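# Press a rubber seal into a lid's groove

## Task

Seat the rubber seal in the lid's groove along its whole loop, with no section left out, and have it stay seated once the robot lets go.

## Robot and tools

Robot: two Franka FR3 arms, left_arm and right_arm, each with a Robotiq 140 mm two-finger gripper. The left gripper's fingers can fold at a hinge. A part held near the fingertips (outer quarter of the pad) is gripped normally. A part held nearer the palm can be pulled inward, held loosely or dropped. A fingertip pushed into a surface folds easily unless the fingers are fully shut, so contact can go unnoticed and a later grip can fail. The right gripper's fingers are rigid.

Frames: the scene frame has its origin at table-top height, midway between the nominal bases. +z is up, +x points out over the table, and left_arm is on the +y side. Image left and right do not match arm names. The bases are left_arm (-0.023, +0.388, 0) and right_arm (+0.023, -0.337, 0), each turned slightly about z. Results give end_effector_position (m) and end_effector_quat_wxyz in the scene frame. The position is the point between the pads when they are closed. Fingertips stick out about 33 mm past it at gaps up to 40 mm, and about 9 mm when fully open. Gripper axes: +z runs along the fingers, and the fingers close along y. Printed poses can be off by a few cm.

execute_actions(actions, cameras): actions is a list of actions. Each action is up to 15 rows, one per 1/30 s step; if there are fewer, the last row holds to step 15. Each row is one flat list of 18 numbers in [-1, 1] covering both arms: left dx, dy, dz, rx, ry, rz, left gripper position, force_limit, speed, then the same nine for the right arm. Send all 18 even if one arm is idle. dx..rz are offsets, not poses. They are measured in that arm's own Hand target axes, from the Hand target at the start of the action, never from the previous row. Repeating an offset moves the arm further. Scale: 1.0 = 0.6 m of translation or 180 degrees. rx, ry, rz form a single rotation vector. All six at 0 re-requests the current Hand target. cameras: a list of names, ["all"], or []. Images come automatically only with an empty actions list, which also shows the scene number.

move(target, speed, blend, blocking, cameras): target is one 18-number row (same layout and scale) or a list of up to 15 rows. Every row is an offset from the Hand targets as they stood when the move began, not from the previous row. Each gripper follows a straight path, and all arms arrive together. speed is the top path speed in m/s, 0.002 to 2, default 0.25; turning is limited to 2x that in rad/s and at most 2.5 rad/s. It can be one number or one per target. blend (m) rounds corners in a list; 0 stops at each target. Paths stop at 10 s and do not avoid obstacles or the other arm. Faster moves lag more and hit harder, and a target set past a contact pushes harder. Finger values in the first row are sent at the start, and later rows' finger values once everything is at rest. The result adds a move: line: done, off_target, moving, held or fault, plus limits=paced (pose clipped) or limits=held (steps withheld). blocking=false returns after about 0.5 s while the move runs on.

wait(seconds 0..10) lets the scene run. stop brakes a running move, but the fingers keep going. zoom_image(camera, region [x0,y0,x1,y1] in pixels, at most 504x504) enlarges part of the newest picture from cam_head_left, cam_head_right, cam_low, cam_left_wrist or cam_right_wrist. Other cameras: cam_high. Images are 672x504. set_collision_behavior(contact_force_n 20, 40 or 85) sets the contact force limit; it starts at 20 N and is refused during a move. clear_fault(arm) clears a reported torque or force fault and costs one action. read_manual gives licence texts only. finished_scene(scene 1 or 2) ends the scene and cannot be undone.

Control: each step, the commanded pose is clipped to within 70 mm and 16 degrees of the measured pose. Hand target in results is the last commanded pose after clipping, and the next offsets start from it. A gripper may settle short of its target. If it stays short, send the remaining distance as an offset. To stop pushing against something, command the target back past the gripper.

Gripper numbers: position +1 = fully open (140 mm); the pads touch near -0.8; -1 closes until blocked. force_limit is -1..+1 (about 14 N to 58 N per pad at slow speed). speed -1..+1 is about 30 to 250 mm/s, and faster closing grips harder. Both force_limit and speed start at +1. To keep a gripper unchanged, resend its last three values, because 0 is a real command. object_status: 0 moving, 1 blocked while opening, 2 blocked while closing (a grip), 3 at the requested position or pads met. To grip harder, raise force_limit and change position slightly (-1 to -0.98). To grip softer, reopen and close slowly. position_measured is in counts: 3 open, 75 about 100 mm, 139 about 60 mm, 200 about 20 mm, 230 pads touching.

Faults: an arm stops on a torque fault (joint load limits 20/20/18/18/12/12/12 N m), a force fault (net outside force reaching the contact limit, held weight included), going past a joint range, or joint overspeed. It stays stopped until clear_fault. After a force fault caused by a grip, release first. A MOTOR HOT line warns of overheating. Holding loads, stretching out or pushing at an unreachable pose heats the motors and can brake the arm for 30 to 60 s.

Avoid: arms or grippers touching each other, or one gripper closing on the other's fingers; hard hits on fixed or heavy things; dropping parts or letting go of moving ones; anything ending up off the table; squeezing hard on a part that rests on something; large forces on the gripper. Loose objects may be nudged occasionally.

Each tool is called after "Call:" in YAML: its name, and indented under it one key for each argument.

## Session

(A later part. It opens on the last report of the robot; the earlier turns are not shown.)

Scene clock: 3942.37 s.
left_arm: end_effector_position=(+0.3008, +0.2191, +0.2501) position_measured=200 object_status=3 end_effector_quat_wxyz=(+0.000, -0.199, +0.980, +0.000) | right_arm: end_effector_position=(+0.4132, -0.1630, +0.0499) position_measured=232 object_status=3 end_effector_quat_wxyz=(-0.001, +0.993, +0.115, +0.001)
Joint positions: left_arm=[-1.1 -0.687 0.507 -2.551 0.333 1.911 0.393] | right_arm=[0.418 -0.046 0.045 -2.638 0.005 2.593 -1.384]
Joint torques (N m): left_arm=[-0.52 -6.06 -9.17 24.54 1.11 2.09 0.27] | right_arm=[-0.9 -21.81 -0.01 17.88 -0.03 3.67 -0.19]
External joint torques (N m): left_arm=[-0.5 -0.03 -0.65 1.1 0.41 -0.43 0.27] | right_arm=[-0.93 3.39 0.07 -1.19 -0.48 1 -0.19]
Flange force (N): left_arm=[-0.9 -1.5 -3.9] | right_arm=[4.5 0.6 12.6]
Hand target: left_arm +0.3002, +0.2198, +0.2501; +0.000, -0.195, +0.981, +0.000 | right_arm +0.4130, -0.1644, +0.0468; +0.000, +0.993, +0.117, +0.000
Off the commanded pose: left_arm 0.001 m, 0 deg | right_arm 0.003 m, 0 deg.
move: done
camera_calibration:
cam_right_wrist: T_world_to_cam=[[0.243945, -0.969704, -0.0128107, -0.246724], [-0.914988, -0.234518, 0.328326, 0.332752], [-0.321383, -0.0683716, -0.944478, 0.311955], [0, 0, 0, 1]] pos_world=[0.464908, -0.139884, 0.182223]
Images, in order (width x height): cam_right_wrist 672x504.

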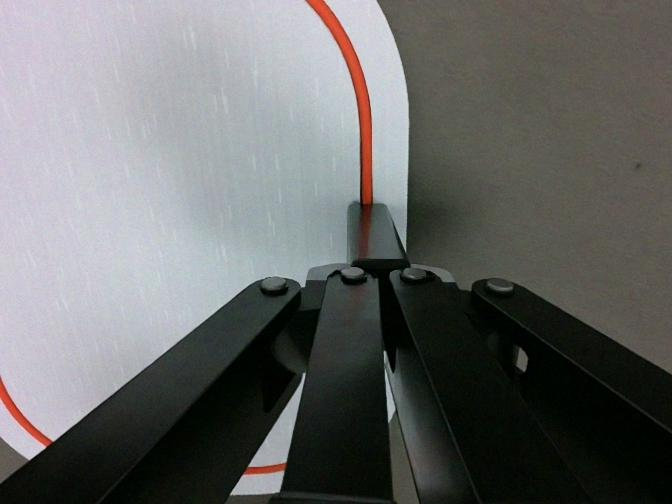

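Call:
move:
  target:
    - [0,0,0,0,0,0,-0.56,-1,-1, 0,0,-0.10,0,0,0,-1,-1,-0.5]
    - [0,0,0,0,0,0,-0.56,-1,-1, 0.08,-0.14,-0.30,0,0,0,-1,-1,-0.5]
  speed: [0.08,0.15]
  cameras: ["all"]

Scene clock: 3966.63 s.
left_arm: end_effector_position=(+0.3008, +0.2191, +0.2501) position_measured=200 object_status=3 end_effector_quat_wxyz=(+0.000, -0.199, +0.980, +0.000) | right_arm: end_effector_position=(+0.4408, -0.0716, +0.2272) position_measured=232 object_status=3 end_effector_quat_wxyz=(+0.001, +0.993, +0.121, +0.002)
Joint positions: left_arm=[-1.1 -0.687 0.507 -2.551 0.333 1.911 0.393] | right_arm=[0.466 -0.165 0.14 -2.237 0.022 2.076 -1.263]
Joint velocities: left_arm=[within noise] | right_arm=[-0.001 0 -0.002 0.001 0.001 -0.002 0.005]
Joint torques (N m): left_arm=[-0.57 -6.04 -9.22 24.54 1.1 2.09 0.25] | right_arm=[-0.58 -26 -0.03 24.92 0.75 2.47 0.35]
External joint torques (N m): left_arm=[-0.51 -0.01 -0.64 1.1 0.41 -0.44 0.25] | right_arm=[-0.58 0.09 0.83 0.47 0.01 -0.2 0.35]
Flange force (N): left_arm=[-1.0 -1.6 -3.9] | right_arm=[1.6 -1.7 -1.1]
Hand target: left_arm +0.3002, +0.2198, +0.2501; +0.000, -0.195, +0.981, +0.000 | right_arm +0.4401, -0.0714, +0.2267; +0.000, +0.993, +0.117, +0.000
Off the commanded pose: left_arm 0.001 m, 0 deg | right_arm 0.001 m, 0 deg.
move: done
camera_calibration:
cam_left_wrist: T_world_to_cam=[[-0.371996, 0.928206, 0.00728314, -0.0846368], [0.872275, 0.346876, 0.344694, -0.422925], [0.31742, 0.134578, -0.938687, 0.254548], [0, 0, 0, 1]] pos_world=[0.256624, 0.191006, 0.385337]
cam_right_wrist: T_world_to_cam=[[0.256218, -0.966571, -0.00966584, -0.168394], [-0.912904, -0.245255, 0.326276, 0.320023], [-0.317739, -0.0747736, -0.945225, 0.492553], [0, 0, 0, 1]] pos_world=[0.491799, -0.0474479, 0.35953]

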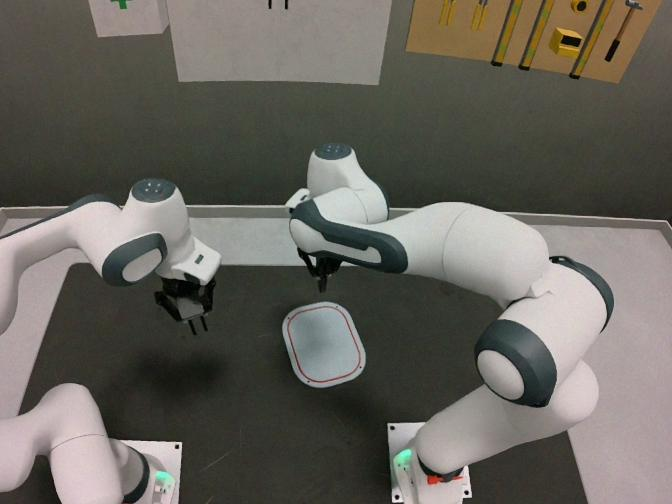

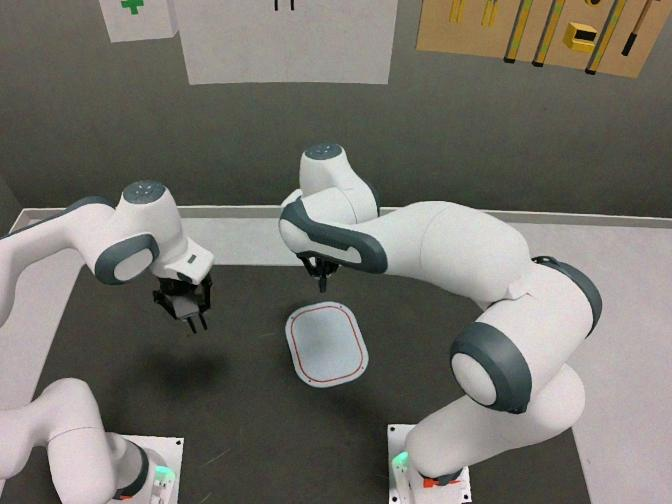

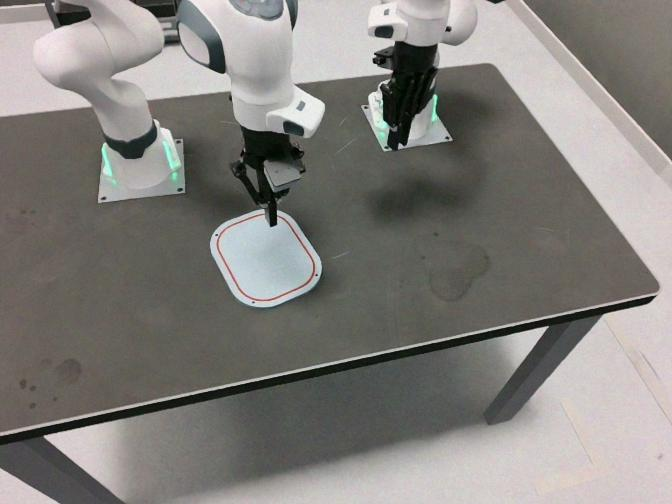

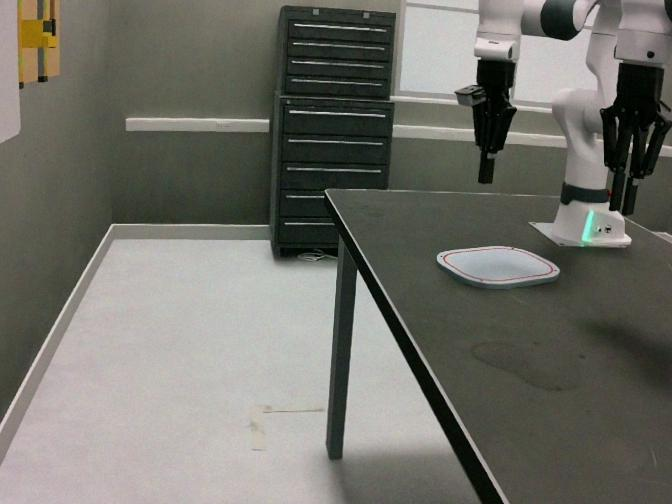

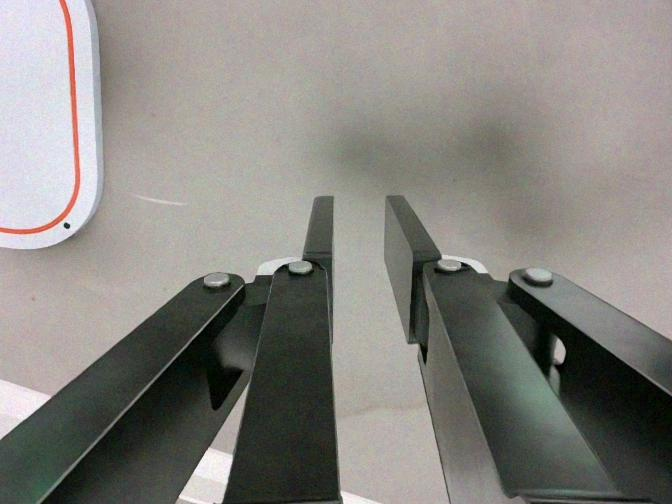

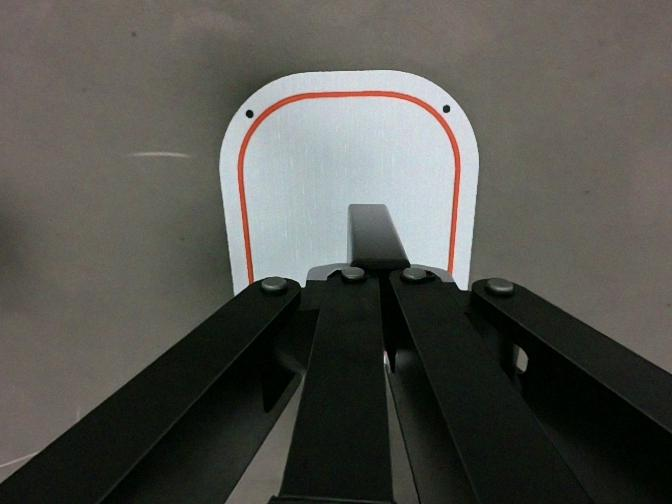

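Let me zoom in on the visible parts of the ring.

Call:
zoom_image:
  camera: "cam_right_wrist"
  region: [220, 60, 350, 160]

Call:
zoom_image:
  camera: "cam_right_wrist"
  region: [350, 60, 480, 160]

Call:
zoom_image:
  camera: "cam_right_wrist"
  region: [220, 150, 320, 290]

Call:
zoom_image:
  camera: "cam_right_wrist"
  region: [400, 150, 500, 290]

Scaled by 3.877 from the camera's 672x504 image, which has a finer 960x720 frame.

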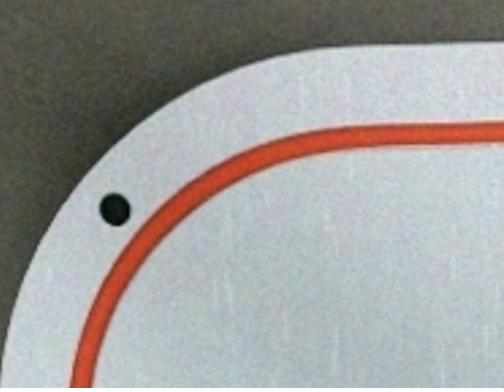

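Scaled by 3.877 from the camera's 672x504 image, which has a finer 960x720 frame.

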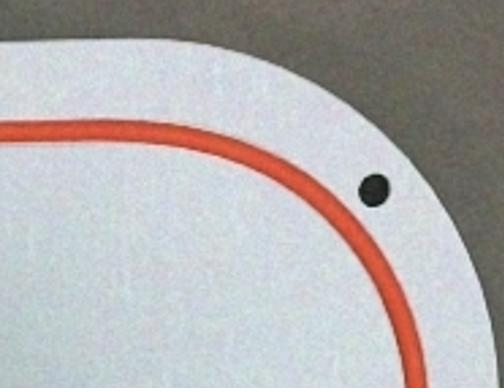

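Scaled by 3.600 from the camera's 672x504 image, which has a finer 960x720 frame.

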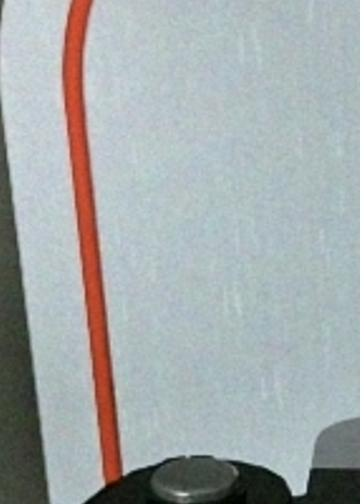

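Scaled by 3.600 from the camera's 672x504 image, which has a finer 960x720 frame.

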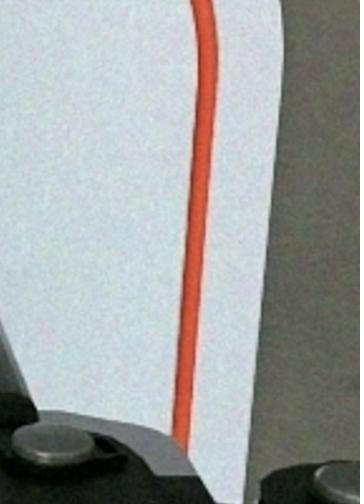

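Call:
move:
  target: [0,0,0,0,0,0,-0.56,-1,-1, -0.19,0,0.04,0,0,0,-1,-1,-0.5]
  speed: 0.15
  cameras: ["cam_right_wrist"]

Call:
zoom_image:
  camera: "cam_right_wrist"
  region: [160, 0, 300, 140]

Call:
zoom_image:
  camera: "cam_right_wrist"
  region: [160, 140, 300, 280]

Call:
zoom_image:
  camera: "cam_right_wrist"
  region: [400, 0, 540, 140]

Call:
zoom_image:
  camera: "cam_right_wrist"
  region: [400, 140, 540, 280]

Scene clock: 4002.17 s.
left_arm: end_effector_position=(+0.3008, +0.2191, +0.2501) position_measured=200 object_status=3 end_effector_quat_wxyz=(+0.000, -0.199, +0.980, +0.000) | right_arm: end_effector_position=(+0.3296, -0.0987, +0.2027) position_measured=232 object_status=3 end_effector_quat_wxyz=(+0.002, +0.993, +0.121, -0.001)
Joint positions: left_arm=[-1.1 -0.687 0.507 -2.551 0.333 1.911 0.393] | right_arm=[0.517 -0.476 0.18 -2.589 0.093 2.115 -1.226]
Joint velocities: left_arm=[within noise] | right_arm=[-0.001 0 0.002 -0.001 0.002 0.001 0.007]
Joint torques (N m): left_arm=[-0.54 -6 -9.22 24.52 1.09 2.1 0.29] | right_arm=[-0.56 -15.41 -1.45 23.62 0.89 2.84 0.21]
External joint torques (N m): left_arm=[-0.55 0.12 -0.72 1.04 0.4 -0.43 0.29] | right_arm=[-0.55 -0.63 1.12 -0.55 0.16 0.18 0.21]
Flange force (N): left_arm=[-1.0 -1.9 -3.7] | right_arm=[-3.4 -0.3 1.0]
Hand target: left_arm +0.3002, +0.2198, +0.2501; +0.000, -0.195, +0.981, +0.000 | right_arm +0.3293, -0.0979, +0.2027; +0.000, +0.993, +0.117, +0.000
Off the commanded pose: left_arm 0.001 m, 0 deg | right_arm 0.001 m, 0 deg.
move: done
camera_calibration:
cam_right_wrist: T_world_to_cam=[[0.255941, -0.966657, -0.00825633, -0.166576], [-0.911511, -0.244166, 0.330955, 0.21852], [-0.321936, -0.077179, -0.943611, 0.432919], [0, 0, 0, 1]] pos_world=[0.38119, -0.0742547, 0.334812]
Images, in order (width x height): cam_right_wrist 672x504.

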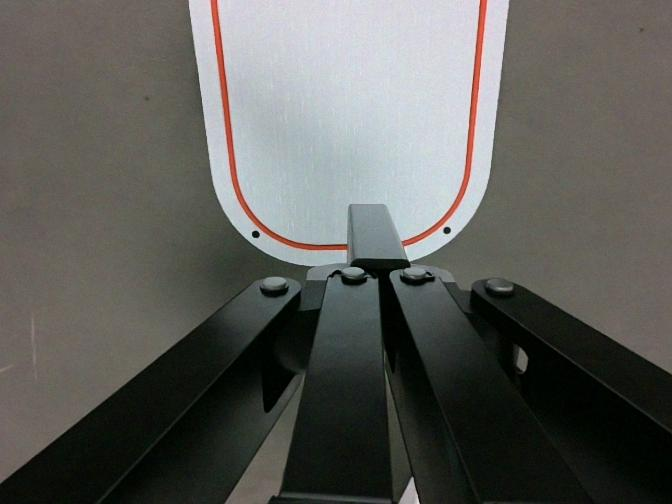

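Scaled by 3.600 from the camera's 672x504 image, which has a finer 960x720 frame.

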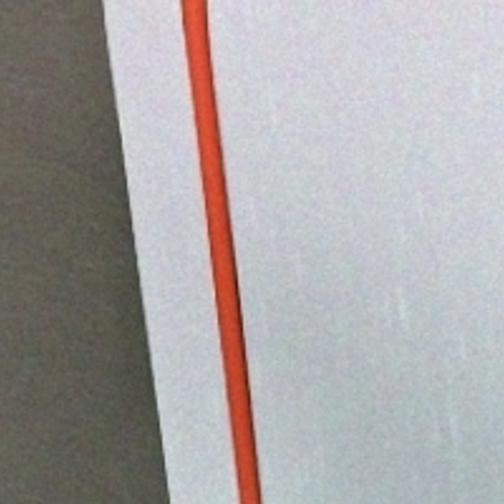

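Scaled by 3.600 from the camera's 672x504 image, which has a finer 960x720 frame.

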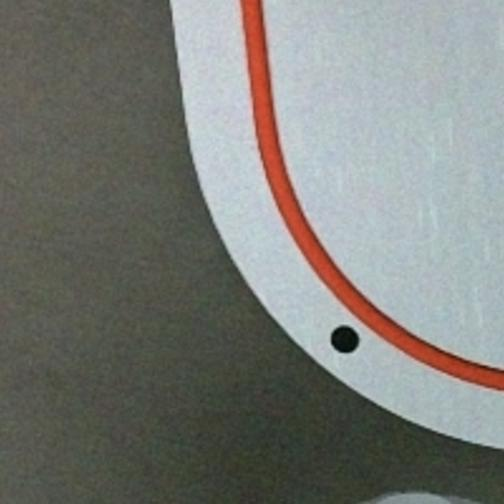

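Scaled by 3.600 from the camera's 672x504 image, which has a finer 960x720 frame.

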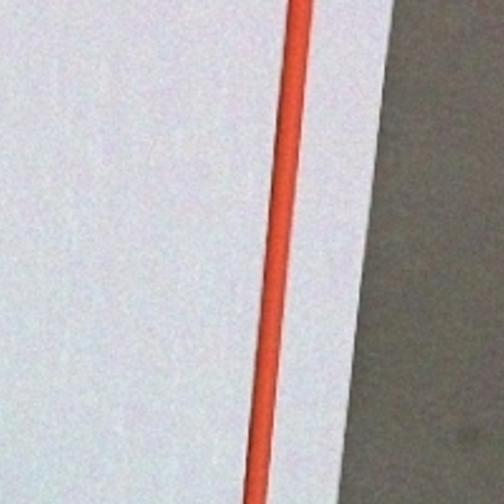

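Scaled by 3.600 from the camera's 672x504 image, which has a finer 960x720 frame.

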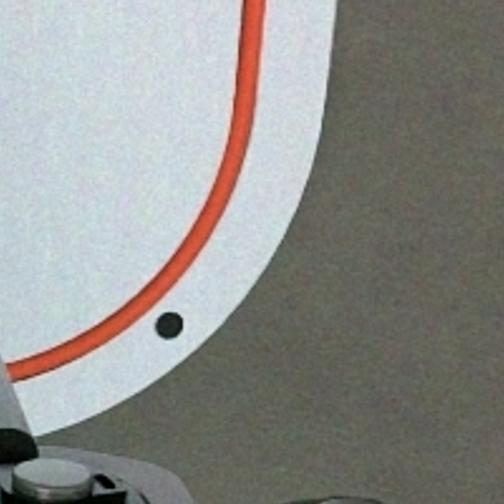

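Call:
move:
  target:
    - [0,0,0,0,0,0,-0.56,-1,-1, 0.0336,-0.150,0.10,0,0,0,-1,-1,-0.5]
    - [0,0,0,0,0,0,-0.56,-1,-1, 0.0336,-0.150,0.235,0,0,0,-1,-1,-0.5]
  speed: [0.12,0.08]
  cameras: ["cam_right_wrist"]

Call:
zoom_image:
  camera: "cam_right_wrist"
  region: [280, 80, 420, 220]

Scene clock: 4027.90 s.
left_arm: end_effector_position=(+0.3008, +0.2191, +0.2501) position_measured=200 object_status=3 end_effector_quat_wxyz=(+0.000, -0.199, +0.980, +0.000) | right_arm: end_effector_position=(+0.3273, -0.0055, +0.0623) position_measured=232 object_status=3 end_effector_quat_wxyz=(+0.000, +0.993, +0.119, -0.001)
Joint positions: left_arm=[-1.1 -0.687 0.507 -2.551 0.333 1.911 0.393] | right_arm=[0.513 -0.019 0.36 -2.556 0.013 2.538 -0.991]
Joint velocities: left_arm=[within noise] | right_arm=[0 0.002 0.001 0 -0.001 0.001 0.005]
Joint torques (N m): left_arm=[-0.53 -6.06 -9.23 24.55 1.09 2.08 0.31] | right_arm=[-0.58 -24.84 0.32 19.56 0.06 2.98 0.28]
External joint torques (N m): left_arm=[-0.52 -0.04 -0.72 1.13 0.39 -0.44 0.31] | right_arm=[-0.6 0.12 0.5 -0.2 -0.41 0.33 0.28]
Flange force (N): left_arm=[-0.9 -1.6 -4.0] | right_arm=[0.2 -0.7 2.4]
Hand target: left_arm +0.3002, +0.2198, +0.2501; +0.000, -0.195, +0.981, +0.000 | right_arm +0.3279, -0.0058, +0.0616; +0.000, +0.993, +0.117, +0.000
Off the commanded pose: left_arm 0.001 m, 0 deg | right_arm 0.001 m, 0 deg.
move: done
camera_calibration:
cam_right_wrist: T_world_to_cam=[[0.253031, -0.967385, -0.011943, -0.0758545], [-0.911999, -0.242627, 0.330741, 0.285881], [-0.322852, -0.0727956, -0.943646, 0.307184], [0, 0, 0, 1]] pos_world=[0.379092, 0.0183437, 0.194414]
Images, in order (width x height): cam_right_wrist 672x504.

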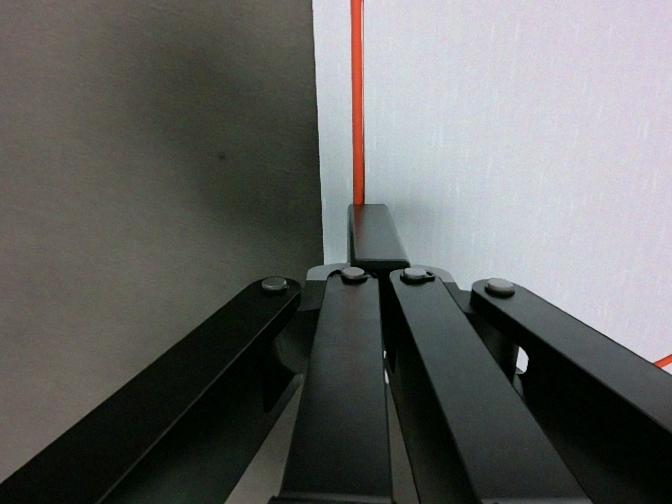

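Scaled by 3.600 from the camera's 672x504 image, which has a finer 960x720 frame.

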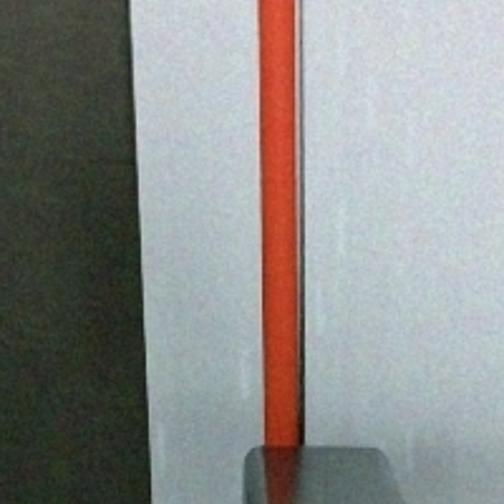

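Call:
move:
  target:
    - [0,0,0,0,0,0,-0.56,-1,-1, 0,-0.0055,0.0168,0,0,0,-1,-1,-0.5]
    - [0,0,0,0,0,0,-0.56,-1,-1, 0,-0.0055,0.0240,0,0,0,-1,-1,-0.5]
  speed: [0.03,0.015]
  cameras: ["cam_right_wrist"]

Call:
zoom_image:
  camera: "cam_right_wrist"
  region: [280, 80, 420, 220]

Scene clock: 4043.93 s.
left_arm: end_effector_position=(+0.3008, +0.2191, +0.2501) position_measured=200 object_status=3 end_effector_quat_wxyz=(+0.000, -0.199, +0.980, +0.000) | right_arm: end_effector_position=(+0.3280, -0.0029, +0.0500) position_measured=232 object_status=3 end_effector_quat_wxyz=(+0.000, +0.993, +0.118, +0.001)
Joint positions: left_arm=[-1.1 -0.687 0.507 -2.551 0.333 1.911 0.393] | right_arm=[0.513 0.019 0.361 -2.555 -0.014 2.573 -0.965]
Joint velocities: left_arm=[within noise] | right_arm=[0 0 0 0 -0.003 0.003 0.005]
Joint torques (N m): left_arm=[-0.57 -6.03 -9.22 24.57 1.1 2.08 0.26] | right_arm=[-0.66 -22.4 0.91 18.27 -0.04 3.41 0.19]
External joint torques (N m): left_arm=[-0.58 -0.02 -0.78 1.19 0.4 -0.43 0.26] | right_arm=[-0.61 3.29 0.76 -0.99 -0.48 0.76 0.19]
Flange force (N): left_arm=[-0.9 -1.9 -4.2] | right_arm=[4.5 -3.8 12.3]
Hand target: left_arm +0.3002, +0.2198, +0.2501; +0.000, -0.195, +0.981, +0.000 | right_arm +0.3272, -0.0026, +0.0472; +0.000, +0.993, +0.117, +0.000
Off the commanded pose: left_arm 0.001 m, 0 deg | right_arm 0.003 m, 0 deg.
move: done
camera_calibration:
cam_right_wrist: T_world_to_cam=[[0.250608, -0.968022, -0.0113735, -0.0728642], [-0.913439, -0.240336, 0.328432, 0.291811], [-0.320662, -0.0719186, -0.944459, 0.295291], [0, 0, 0, 1]] pos_world=[0.379501, 0.0208355, 0.182222]
Images, in order (width x height): cam_right_wrist 672x504.

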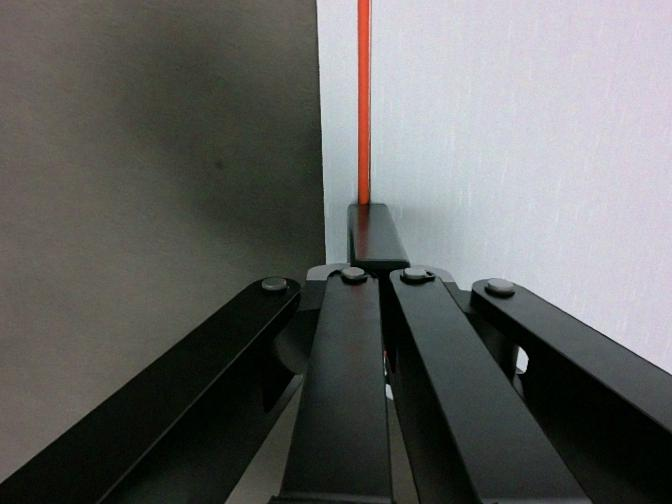

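Scaled by 3.600 from the camera's 672x504 image, which has a finer 960x720 frame.

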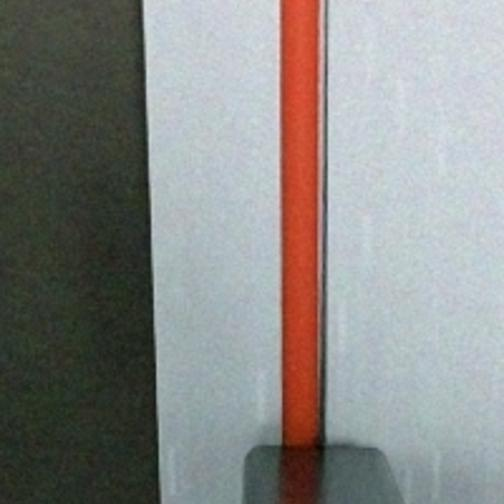

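Call:
move:
  target:
    - [0,0,0,0,0,0,-0.56,-1,-1, 0,0,-0.0135,0,0,0,-1,-1,-0.5]
    - [0,0,0,0,0,0,-0.56,-1,-1, 0.036,0.001,-0.0135,0,0,0,-1,-1,-0.5]
    - [0,0,0,0,0,0,-0.56,-1,-1, 0.036,0.001,-0.0045,0,0,0,-1,-1,-0.5]
    - [0,0,0,0,0,0,-0.56,-1,-1, 0.036,0.001,0,0,0,0,-1,-1,-0.5]
  speed: [0.03,0.05,0.02,0.015]
  cameras: ["cam_right_wrist"]

Call:
zoom_image:
  camera: "cam_right_wrist"
  region: [280, 80, 420, 220]

Scene clock: 4055.20 s.
left_arm: end_effector_position=(+0.3008, +0.2191, +0.2501) position_measured=200 object_status=3 end_effector_quat_wxyz=(+0.000, -0.199, +0.980, +0.000) | right_arm: end_effector_position=(+0.3482, +0.0025, +0.0501) position_measured=232 object_status=3 end_effector_quat_wxyz=(+0.000, +0.993, +0.118, +0.000)
Joint positions: left_arm=[-1.1 -0.687 0.507 -2.551 0.333 1.911 0.393] | right_arm=[0.502 0.065 0.345 -2.496 -0.041 2.557 -0.97]
Joint velocities: left_arm=[within noise] | right_arm=[0 0 0 0 -0.004 0.004 0]
Joint torques (N m): left_arm=[-0.52 -6.02 -9.19 24.56 1.08 2.08 0.27] | right_arm=[-0.87 -24.44 0.6 18.29 0.02 3.36 0.24]
External joint torques (N m): left_arm=[-0.53 0.06 -0.7 1.08 0.39 -0.45 0.27] | right_arm=[-0.79 3.21 0 -1.29 -0.44 0.68 0.24]
Flange force (N): left_arm=[-1.0 -1.8 -3.9] | right_arm=[3.7 -2.1 11.3]
Hand target: left_arm +0.3002, +0.2198, +0.2501; +0.000, -0.195, +0.981, +0.000 | right_arm +0.3483, +0.0018, +0.0472; +0.000, +0.993, +0.117, +0.000
Off the commanded pose: left_arm 0.001 m, 0 deg | right_arm 0.003 m, 0 deg.
move: done
camera_calibration:
cam_right_wrist: T_world_to_cam=[[0.250921, -0.96794, -0.011467, -0.0729286], [-0.913249, -0.240638, 0.328739, 0.31147], [-0.320959, -0.0720151, -0.944351, 0.302376], [0, 0, 0, 1]] pos_world=[0.399799, 0.0261366, 0.182321]
Images, in order (width x height): cam_right_wrist 672x504.

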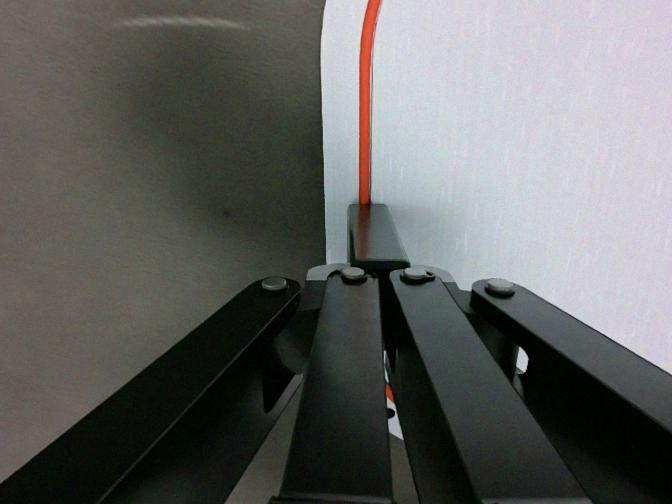

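Scaled by 3.600 from the camera's 672x504 image, which has a finer 960x720 frame.

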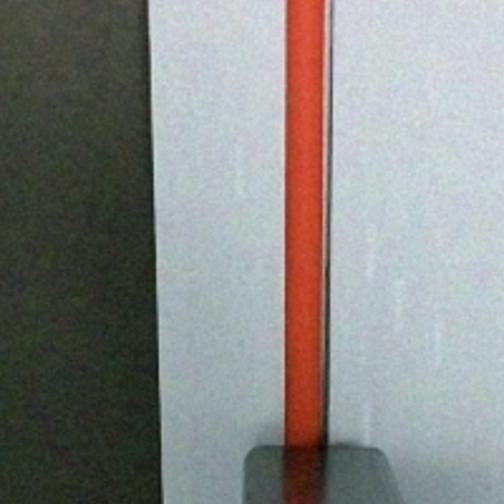

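Call:
move:
  target:
    - [0,0,0,0,0,0,-0.56,-1,-1, 0,0,-0.0135,0,0,0,-1,-1,-0.5]
    - [0,0,0,0,0,0,-0.56,-1,-1, 0.036,0.001,-0.0135,0,0,0,-1,-1,-0.5]
    - [0,0,0,0,0,0,-0.56,-1,-1, 0.036,0.001,-0.0045,0,0,0,-1,-1,-0.5]
    - [0,0,0,0,0,0,-0.56,-1,-1, 0.036,0.001,0,0,0,0,-1,-1,-0.5]
  speed: [0.03,0.05,0.02,0.015]
  cameras: ["cam_right_wrist"]

Call:
zoom_image:
  camera: "cam_right_wrist"
  region: [280, 80, 420, 220]

Scene clock: 4066.43 s.
left_arm: end_effector_position=(+0.3008, +0.2191, +0.2501) position_measured=200 object_status=3 end_effector_quat_wxyz=(+0.000, -0.199, +0.980, +0.000) | right_arm: end_effector_position=(+0.3694, +0.0067, +0.0502) position_measured=232 object_status=3 end_effector_quat_wxyz=(+0.000, +0.993, +0.117, +0.000)
Joint positions: left_arm=[-1.1 -0.687 0.507 -2.551 0.333 1.911 0.393] | right_arm=[0.492 0.11 0.328 -2.436 -0.064 2.539 -0.978]
Joint velocities: left_arm=[within noise] | right_arm=[0 -0.001 0.001 0 -0.004 0.005 -0.002]
Joint torques (N m): left_arm=[-0.48 -6.06 -9.21 24.55 1.09 2.08 0.25] | right_arm=[-0.78 -26.56 1.12 18.58 0.04 3.42 0.2]
External joint torques (N m): left_arm=[-0.5 -0.04 -0.72 1.11 0.39 -0.44 0.25] | right_arm=[-0.7 3.03 0.06 -1.23 -0.43 0.75 0.2]
Flange force (N): left_arm=[-0.8 -1.5 -4.0] | right_arm=[2.9 -1.6 10.3]
Hand target: left_arm +0.3002, +0.2198, +0.2501; +0.000, -0.195, +0.981, +0.000 | right_arm +0.3695, +0.0063, +0.0472; +0.000, +0.993, +0.117, +0.000
Off the commanded pose: left_arm 0.001 m, 0 deg | right_arm 0.003 m, 0 deg.
move: done
camera_calibration:
cam_right_wrist: T_world_to_cam=[[0.249495, -0.96831, -0.0113307, -0.0736007], [-0.913531, -0.239231, 0.328983, 0.33184], [-0.321268, -0.0717287, -0.944268, 0.309683], [0, 0, 0, 1]] pos_world=[0.421001, 0.0303313, 0.18242]
Images, in order (width x height): cam_right_wrist 672x504.

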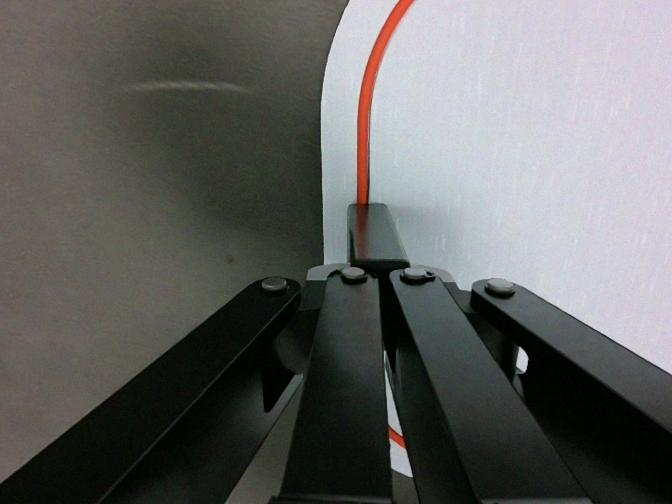

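Scaled by 3.600 from the camera's 672x504 image, which has a finer 960x720 frame.

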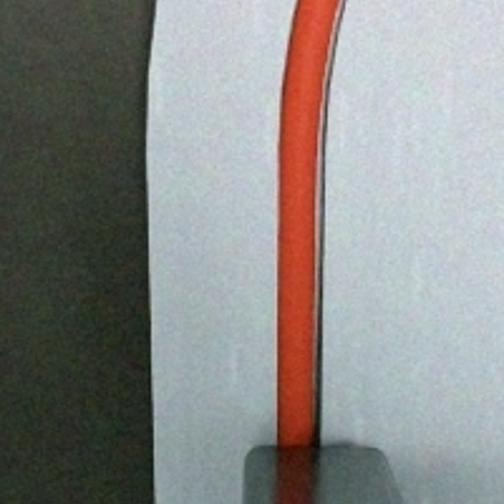

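Call:
move:
  target:
    - [0,0,0,0,0,0,-0.56,-1,-1, 0,0,-0.0135,0,0,0,-1,-1,-0.5]
    - [0,0,0,0,0,0,-0.56,-1,-1, 0.036,-0.0025,-0.0135,0,0,0,-1,-1,-0.5]
    - [0,0,0,0,0,0,-0.56,-1,-1, 0.036,-0.0025,-0.0045,0,0,0,-1,-1,-0.5]
    - [0,0,0,0,0,0,-0.56,-1,-1, 0.036,-0.0025,0,0,0,0,-1,-1,-0.5]
  speed: [0.03,0.05,0.02,0.015]
  cameras: ["cam_right_wrist"]

Call:
zoom_image:
  camera: "cam_right_wrist"
  region: [280, 80, 420, 220]

Scene clock: 4081.40 s.
left_arm: end_effector_position=(+0.3008, +0.2191, +0.2501) position_measured=200 object_status=3 end_effector_quat_wxyz=(+0.000, -0.199, +0.980, +0.000) | right_arm: end_effector_position=(+0.3902, +0.0130, +0.0503) position_measured=232 object_status=3 end_effector_quat_wxyz=(+0.000, +0.993, +0.117, +0.000)
Joint positions: left_arm=[-1.1 -0.687 0.507 -2.551 0.333 1.911 0.393] | right_arm=[0.487 0.158 0.313 -2.369 -0.085 2.518 -0.983]
Joint velocities: left_arm=[within noise] | right_arm=[0 0 -0.002 0 -0.003 0.003 -0.001]
Joint torques (N m): left_arm=[-0.54 -5.99 -9.17 24.54 1.1 2.09 0.3] | right_arm=[-0.7 -28.64 1.64 18.93 0 3.45 0.15]
External joint torques (N m): left_arm=[-0.62 0.1 -0.74 1.04 0.39 -0.44 0.3] | right_arm=[-0.68 2.74 0.04 -1.04 -0.48 0.79 0.15]
Flange force (N): left_arm=[-0.9 -2.0 -3.8] | right_arm=[2.5 -1.2 9.0]
Hand target: left_arm +0.3002, +0.2198, +0.2501; +0.000, -0.195, +0.981, +0.000 | right_arm +0.3901, +0.0127, +0.0472; +0.000, +0.993, +0.117, +0.000
Off the commanded pose: left_arm 0.001 m, 0 deg | right_arm 0.003 m, 0 deg.
move: done
camera_calibration:
cam_right_wrist: T_world_to_cam=[[0.248861, -0.968473, -0.0113552, -0.0724003], [-0.913639, -0.23863, 0.329119, 0.352317], [-0.321453, -0.0715305, -0.94422, 0.316977], [0, 0, 0, 1]] pos_world=[0.441801, 0.0366291, 0.18252]
Images, in order (width x height): cam_right_wrist 672x504.

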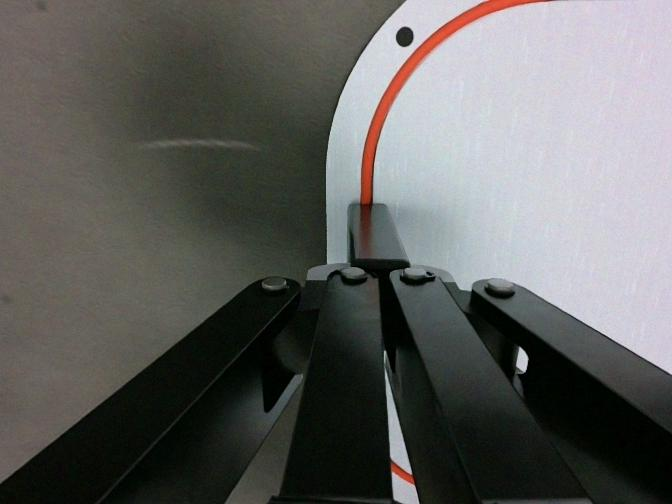

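Scaled by 3.600 from the camera's 672x504 image, which has a finer 960x720 frame.

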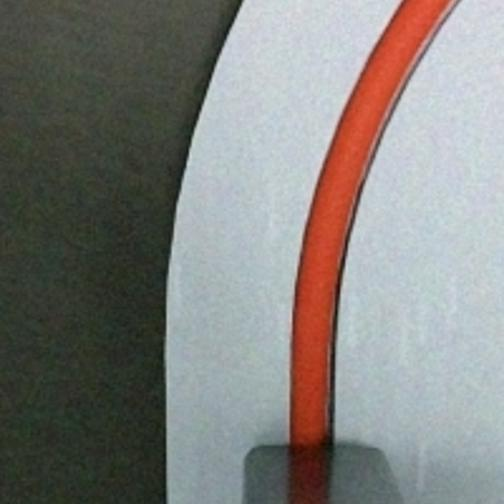

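Call:
move:
  target:
    - [0,0,0,0,0,0,-0.56,-1,-1, 0,0,-0.0135,0,0,0,-1,-1,-0.5]
    - [0,0,0,0,0,0,-0.56,-1,-1, 0.036,0.0005,-0.0135,0,0,0.03,-1,-1,-0.5]
    - [0,0,0,0,0,0,-0.56,-1,-1, 0.036,0.0005,-0.0045,0,0,0.03,-1,-1,-0.5]
    - [0,0,0,0,0,0,-0.56,-1,-1, 0.036,0.0005,0.001,0,0,0.03,-1,-1,-0.5]
  speed: [0.03,0.05,0.02,0.015]
  cameras: ["cam_right_wrist"]

Call:
zoom_image:
  camera: "cam_right_wrist"
  region: [280, 80, 420, 220]

Scene clock: 4092.57 s.
left_arm: end_effector_position=(+0.3008, +0.2191, +0.2501) position_measured=200 object_status=3 end_effector_quat_wxyz=(+0.000, -0.199, +0.980, +0.000) | right_arm: end_effector_position=(+0.4117, +0.0176, +0.0503) position_measured=232 object_status=3 end_effector_quat_wxyz=(+0.000, +0.997, +0.071, +0.001)
Joint positions: left_arm=[-1.1 -0.687 0.507 -2.551 0.333 1.911 0.393] | right_arm=[0.502 0.203 0.277 -2.304 -0.093 2.498 -0.907]
Joint velocities: left_arm=[within noise] | right_arm=[0 0 -0.002 0 -0.002 0.004 0.002]
Joint torques (N m): left_arm=[-0.55 -6 -9.23 24.52 1.08 2.09 0.26] | right_arm=[-0.26 -30.46 1.53 19.07 -0.01 3.48 0.3]
External joint torques (N m): left_arm=[-0.59 0.06 -0.75 1.08 0.38 -0.43 0.26] | right_arm=[-0.19 3.09 -0.31 -1.27 -0.51 0.81 0.3]
Flange force (N): left_arm=[-0.8 -1.9 -3.9] | right_arm=[2.1 -1.9 9.8]
Hand target: left_arm +0.3002, +0.2198, +0.2501; +0.000, -0.195, +0.981, +0.000 | right_arm +0.4112, +0.0175, +0.0466; +0.000, +0.998, +0.070, +0.000
Off the commanded pose: left_arm 0.001 m, 0 deg | right_arm 0.004 m, 0 deg.
move: off_target (right_arm)
camera_calibration:
cam_right_wrist: T_world_to_cam=[[0.158985, -0.98721, -0.0118459, -0.0359388], [-0.931902, -0.154018, 0.328384, 0.379146], [-0.326009, -0.041169, -0.94447, 0.325637], [0, 0, 0, 1]] pos_world=[0.465202, 0.0363225, 0.182623]
Images, in order (width x height): cam_right_wrist 672x504.

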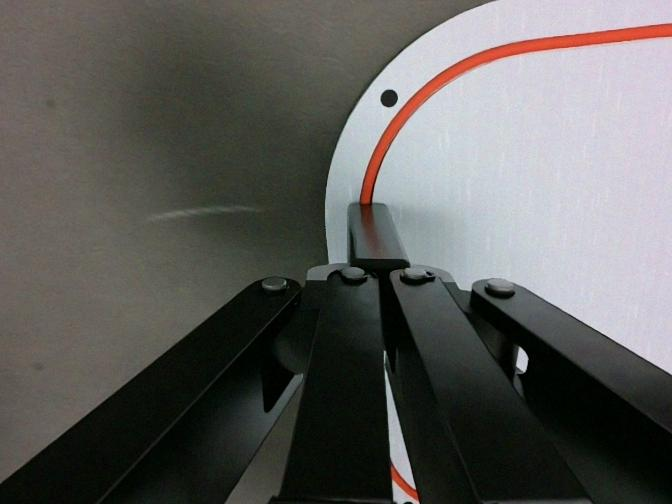

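Scaled by 3.600 from the camera's 672x504 image, which has a finer 960x720 frame.

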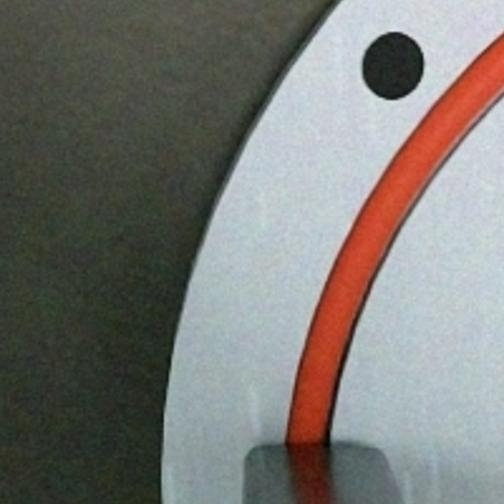

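Call:
move:
  target:
    - [0,0,0,0,0,0,-0.56,-1,-1, 0,0,-0.0145,0,0,0,-1,-1,-0.5]
    - [0,0,0,0,0,0,-0.56,-1,-1, 0.0275,0.0,-0.0145,0,0,0.0865,-1,-1,-0.5]
    - [0,0,0,0,0,0,-0.56,-1,-1, 0.0275,0.0,-0.0055,0,0,0.0865,-1,-1,-0.5]
    - [0,0,0,0,0,0,-0.56,-1,-1, 0.0275,0.0,0,0,0,0.0865,-1,-1,-0.5]
  speed: [0.03,0.05,0.02,0.015]
  cameras: ["cam_right_wrist"]

Call:
zoom_image:
  camera: "cam_right_wrist"
  region: [280, 80, 420, 220]

Scene clock: 4107.23 s.
left_arm: end_effector_position=(+0.3008, +0.2191, +0.2501) position_measured=200 object_status=3 end_effector_quat_wxyz=(+0.000, -0.199, +0.980, +0.000) | right_arm: end_effector_position=(+0.4274, +0.0196, +0.0503) position_measured=232 object_status=3 end_effector_quat_wxyz=(+0.001, +0.998, -0.064, +0.000)
Joint positions: left_arm=[-1.1 -0.687 0.507 -2.551 0.333 1.911 0.393] | right_arm=[0.548 0.233 0.216 -2.255 -0.081 2.48 -0.662]
Joint velocities: left_arm=[within noise] | right_arm=[0.003 0.001 -0.001 0 0.002 0 0.004]
Joint torques (N m): left_arm=[-0.54 -6.01 -9.18 24.55 1.09 2.07 0.26] | right_arm=[-0.38 -32.04 1.29 19.68 0 3.93 0.21]
External joint torques (N m): left_arm=[-0.56 -0.03 -0.72 1.13 0.39 -0.45 0.26] | right_arm=[-0.18 3.21 -0.3 -0.83 -0.5 1.28 0.21]
Flange force (N): left_arm=[-0.8 -1.7 -4.1] | right_arm=[2.3 -2.9 10.3]
Hand target: left_arm +0.3002, +0.2198, +0.2501; +0.000, -0.195, +0.981, +0.000 | right_arm +0.4275, +0.0198, +0.0466; +0.000, +0.998, -0.066, +0.000
Off the commanded pose: left_arm 0.001 m, 0 deg | right_arm 0.004 m, 0 deg.
move: off_target (right_arm)
camera_calibration:
cam_right_wrist: T_world_to_cam=[[-0.111712, -0.993683, -0.0106941, 0.0792704], [-0.938401, 0.101944, 0.330169, 0.391781], [-0.326994, 0.0469193, -0.943861, 0.329415], [0, 0, 0, 1]] pos_world=[0.48422, 0.023374, 0.182416]
Images, in order (width x height): cam_right_wrist 672x504.

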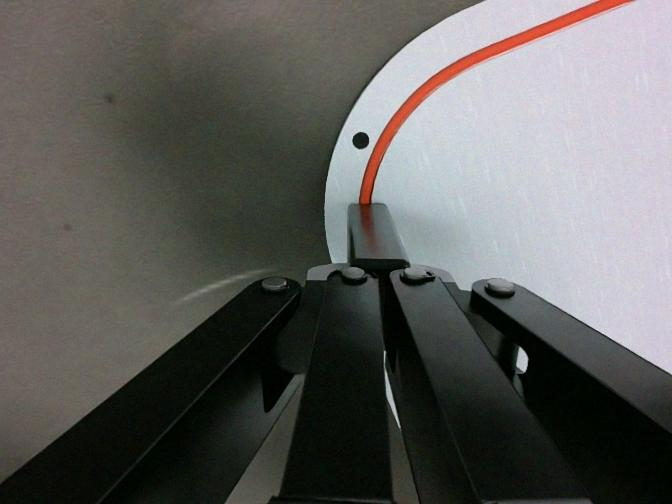

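Scaled by 3.600 from the camera's 672x504 image, which has a finer 960x720 frame.

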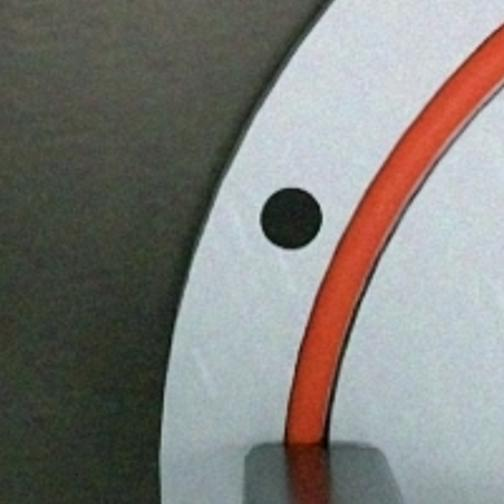

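Call:
move:
  target:
    - [0,0,0,0,0,0,-0.56,-1,-1, 0,0,-0.0145,0,0,0,-1,-1,-0.5]
    - [0,0,0,0,0,0,-0.56,-1,-1, 0.0275,-0.0035,-0.0145,0,0,0.0865,-1,-1,-0.5]
    - [0,0,0,0,0,0,-0.56,-1,-1, 0.0275,-0.0035,-0.0055,0,0,0.0865,-1,-1,-0.5]
    - [0,0,0,0,0,0,-0.56,-1,-1, 0.0275,-0.0035,0,0,0,0.0865,-1,-1,-0.5]
  speed: [0.03,0.05,0.02,0.015]
  cameras: ["cam_right_wrist"]

Call:
zoom_image:
  camera: "cam_right_wrist"
  region: [280, 80, 420, 220]

Scene clock: 4119.60 s.
left_arm: end_effector_position=(+0.3008, +0.2191, +0.2501) position_measured=200 object_status=3 end_effector_quat_wxyz=(+0.000, -0.199, +0.980, +0.000) | right_arm: end_effector_position=(+0.4444, +0.0195, +0.0503) position_measured=232 object_status=3 end_effector_quat_wxyz=(+0.000, +0.980, -0.199, +0.000)
Joint positions: left_arm=[-1.1 -0.687 0.507 -2.551 0.333 1.911 0.393] | right_arm=[0.593 0.261 0.152 -2.21 -0.063 2.466 -0.424]
Joint torques (N m): left_arm=[-0.5 -6.06 -9.22 24.56 1.09 2.07 0.26] | right_arm=[-0.25 -33.86 1.58 20 0.32 3.76 0.24]
External joint torques (N m): left_arm=[-0.52 0.02 -0.72 1.1 0.39 -0.45 0.26] | right_arm=[-0.31 2.99 0.04 -0.75 -0.16 1.13 0.24]
Flange force (N): left_arm=[-0.9 -1.7 -4.0] | right_arm=[1.2 -2.9 8.8]
Hand target: left_arm +0.3002, +0.2198, +0.2501; +0.000, -0.195, +0.981, +0.000 | right_arm +0.4442, +0.0197, +0.0466; +0.000, +0.980, -0.200, +0.000
Off the commanded pose: left_arm 0.001 m, 0 deg | right_arm 0.004 m, 0 deg.
move: off_target (right_arm)
camera_calibration:
cam_right_wrist: T_world_to_cam=[[-0.373778, -0.927452, -0.01108, 0.196263], [-0.877154, 0.349574, 0.329241, 0.375699], [-0.301482, 0.132782, -0.944181, 0.322015], [0, 0, 0, 1]] pos_world=[0.499987, 0.00793214, 0.182519]
Images, in order (width x height): cam_right_wrist 672x504.

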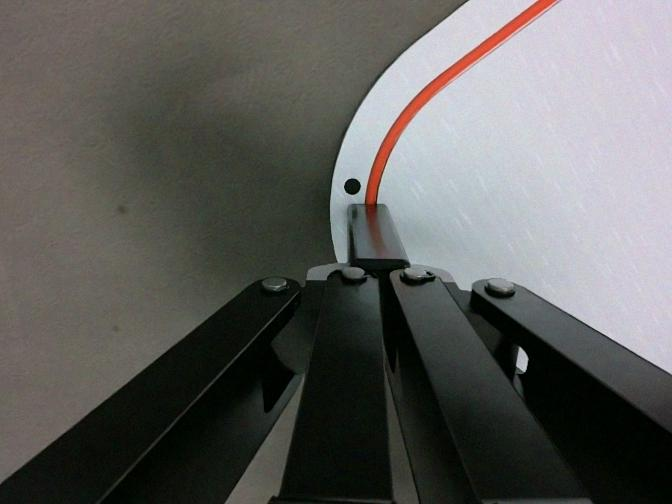

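Scaled by 3.600 from the camera's 672x504 image, which has a finer 960x720 frame.

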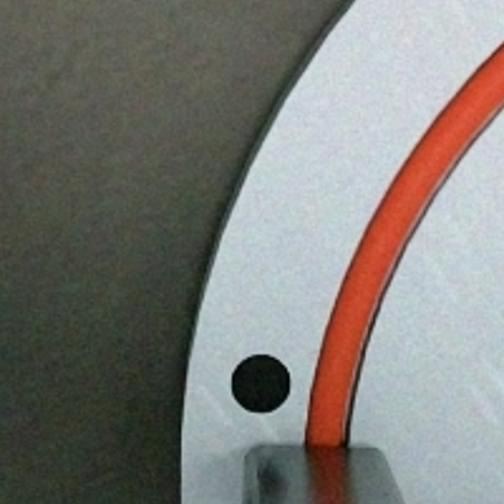

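Call:
move:
  target:
    - [0,0,0,0,0,0,-0.56,-1,-1, 0,0,-0.0145,0,0,0,-1,-1,-0.5]
    - [0,0,0,0,0,0,-0.56,-1,-1, 0.0275,0.0015,-0.0145,0,0,0.0865,-1,-1,-0.5]
    - [0,0,0,0,0,0,-0.56,-1,-1, 0.0275,0.0015,-0.0055,0,0,0.0865,-1,-1,-0.5]
    - [0,0,0,0,0,0,-0.56,-1,-1, 0.0275,0.0015,0.0005,0,0,0.0865,-1,-1,-0.5]
  speed: [0.03,0.05,0.02,0.015]
  cameras: ["cam_right_wrist"]

Call:
zoom_image:
  camera: "cam_right_wrist"
  region: [280, 80, 420, 220]

Scene clock: 4133.77 s.
left_arm: end_effector_position=(+0.3008, +0.2191, +0.2501) position_measured=200 object_status=3 end_effector_quat_wxyz=(+0.000, -0.199, +0.980, +0.000) | right_arm: end_effector_position=(+0.4593, +0.0122, +0.0503) position_measured=232 object_status=3 end_effector_quat_wxyz=(+0.000, +0.944, -0.329, +0.000)
Joint positions: left_arm=[-1.1 -0.687 0.507 -2.551 0.333 1.911 0.393] | right_arm=[0.632 0.275 0.087 -2.185 -0.039 2.459 -0.197]
Joint velocities: left_arm=[within noise] | right_arm=[0 -0.002 0 0 -0.001 0 0.005]
Joint torques (N m): left_arm=[-0.55 -6.01 -9.2 24.53 1.09 2.08 0.3] | right_arm=[-0.51 -34.56 1.32 19.98 0.26 3.77 0.32]
External joint torques (N m): left_arm=[-0.53 0.18 -0.65 1.01 0.4 -0.45 0.3] | right_arm=[-0.41 3.2 0.41 -0.94 -0.22 1.14 0.32]
Flange force (N): left_arm=[-1.2 -2.0 -3.6] | right_arm=[0.2 -2.8 9.1]
Hand target: left_arm +0.3002, +0.2198, +0.2501; +0.000, -0.195, +0.981, +0.000 | right_arm +0.4590, +0.0124, +0.0463; +0.000, +0.944, -0.331, +0.000
Off the commanded pose: left_arm 0.001 m, 0 deg | right_arm 0.004 m, 0 deg.
move: off_target (right_arm)
camera_calibration:
cam_right_wrist: T_world_to_cam=[[-0.607991, -0.793862, -0.0114251, 0.301077], [-0.75217, 0.571335, 0.328354, 0.331271], [-0.25414, 0.20823, -0.944486, 0.304882], [0, 0, 0, 1]] pos_world=[0.509707, -0.0137382, 0.182623]
Images, in order (width x height): cam_right_wrist 672x504.

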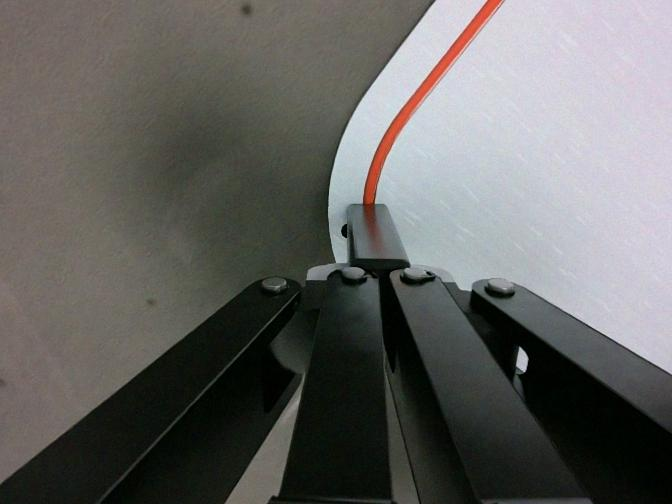

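Scaled by 3.600 from the camera's 672x504 image, which has a finer 960x720 frame.

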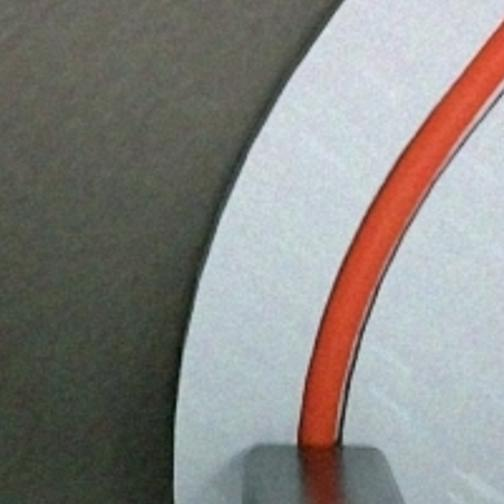

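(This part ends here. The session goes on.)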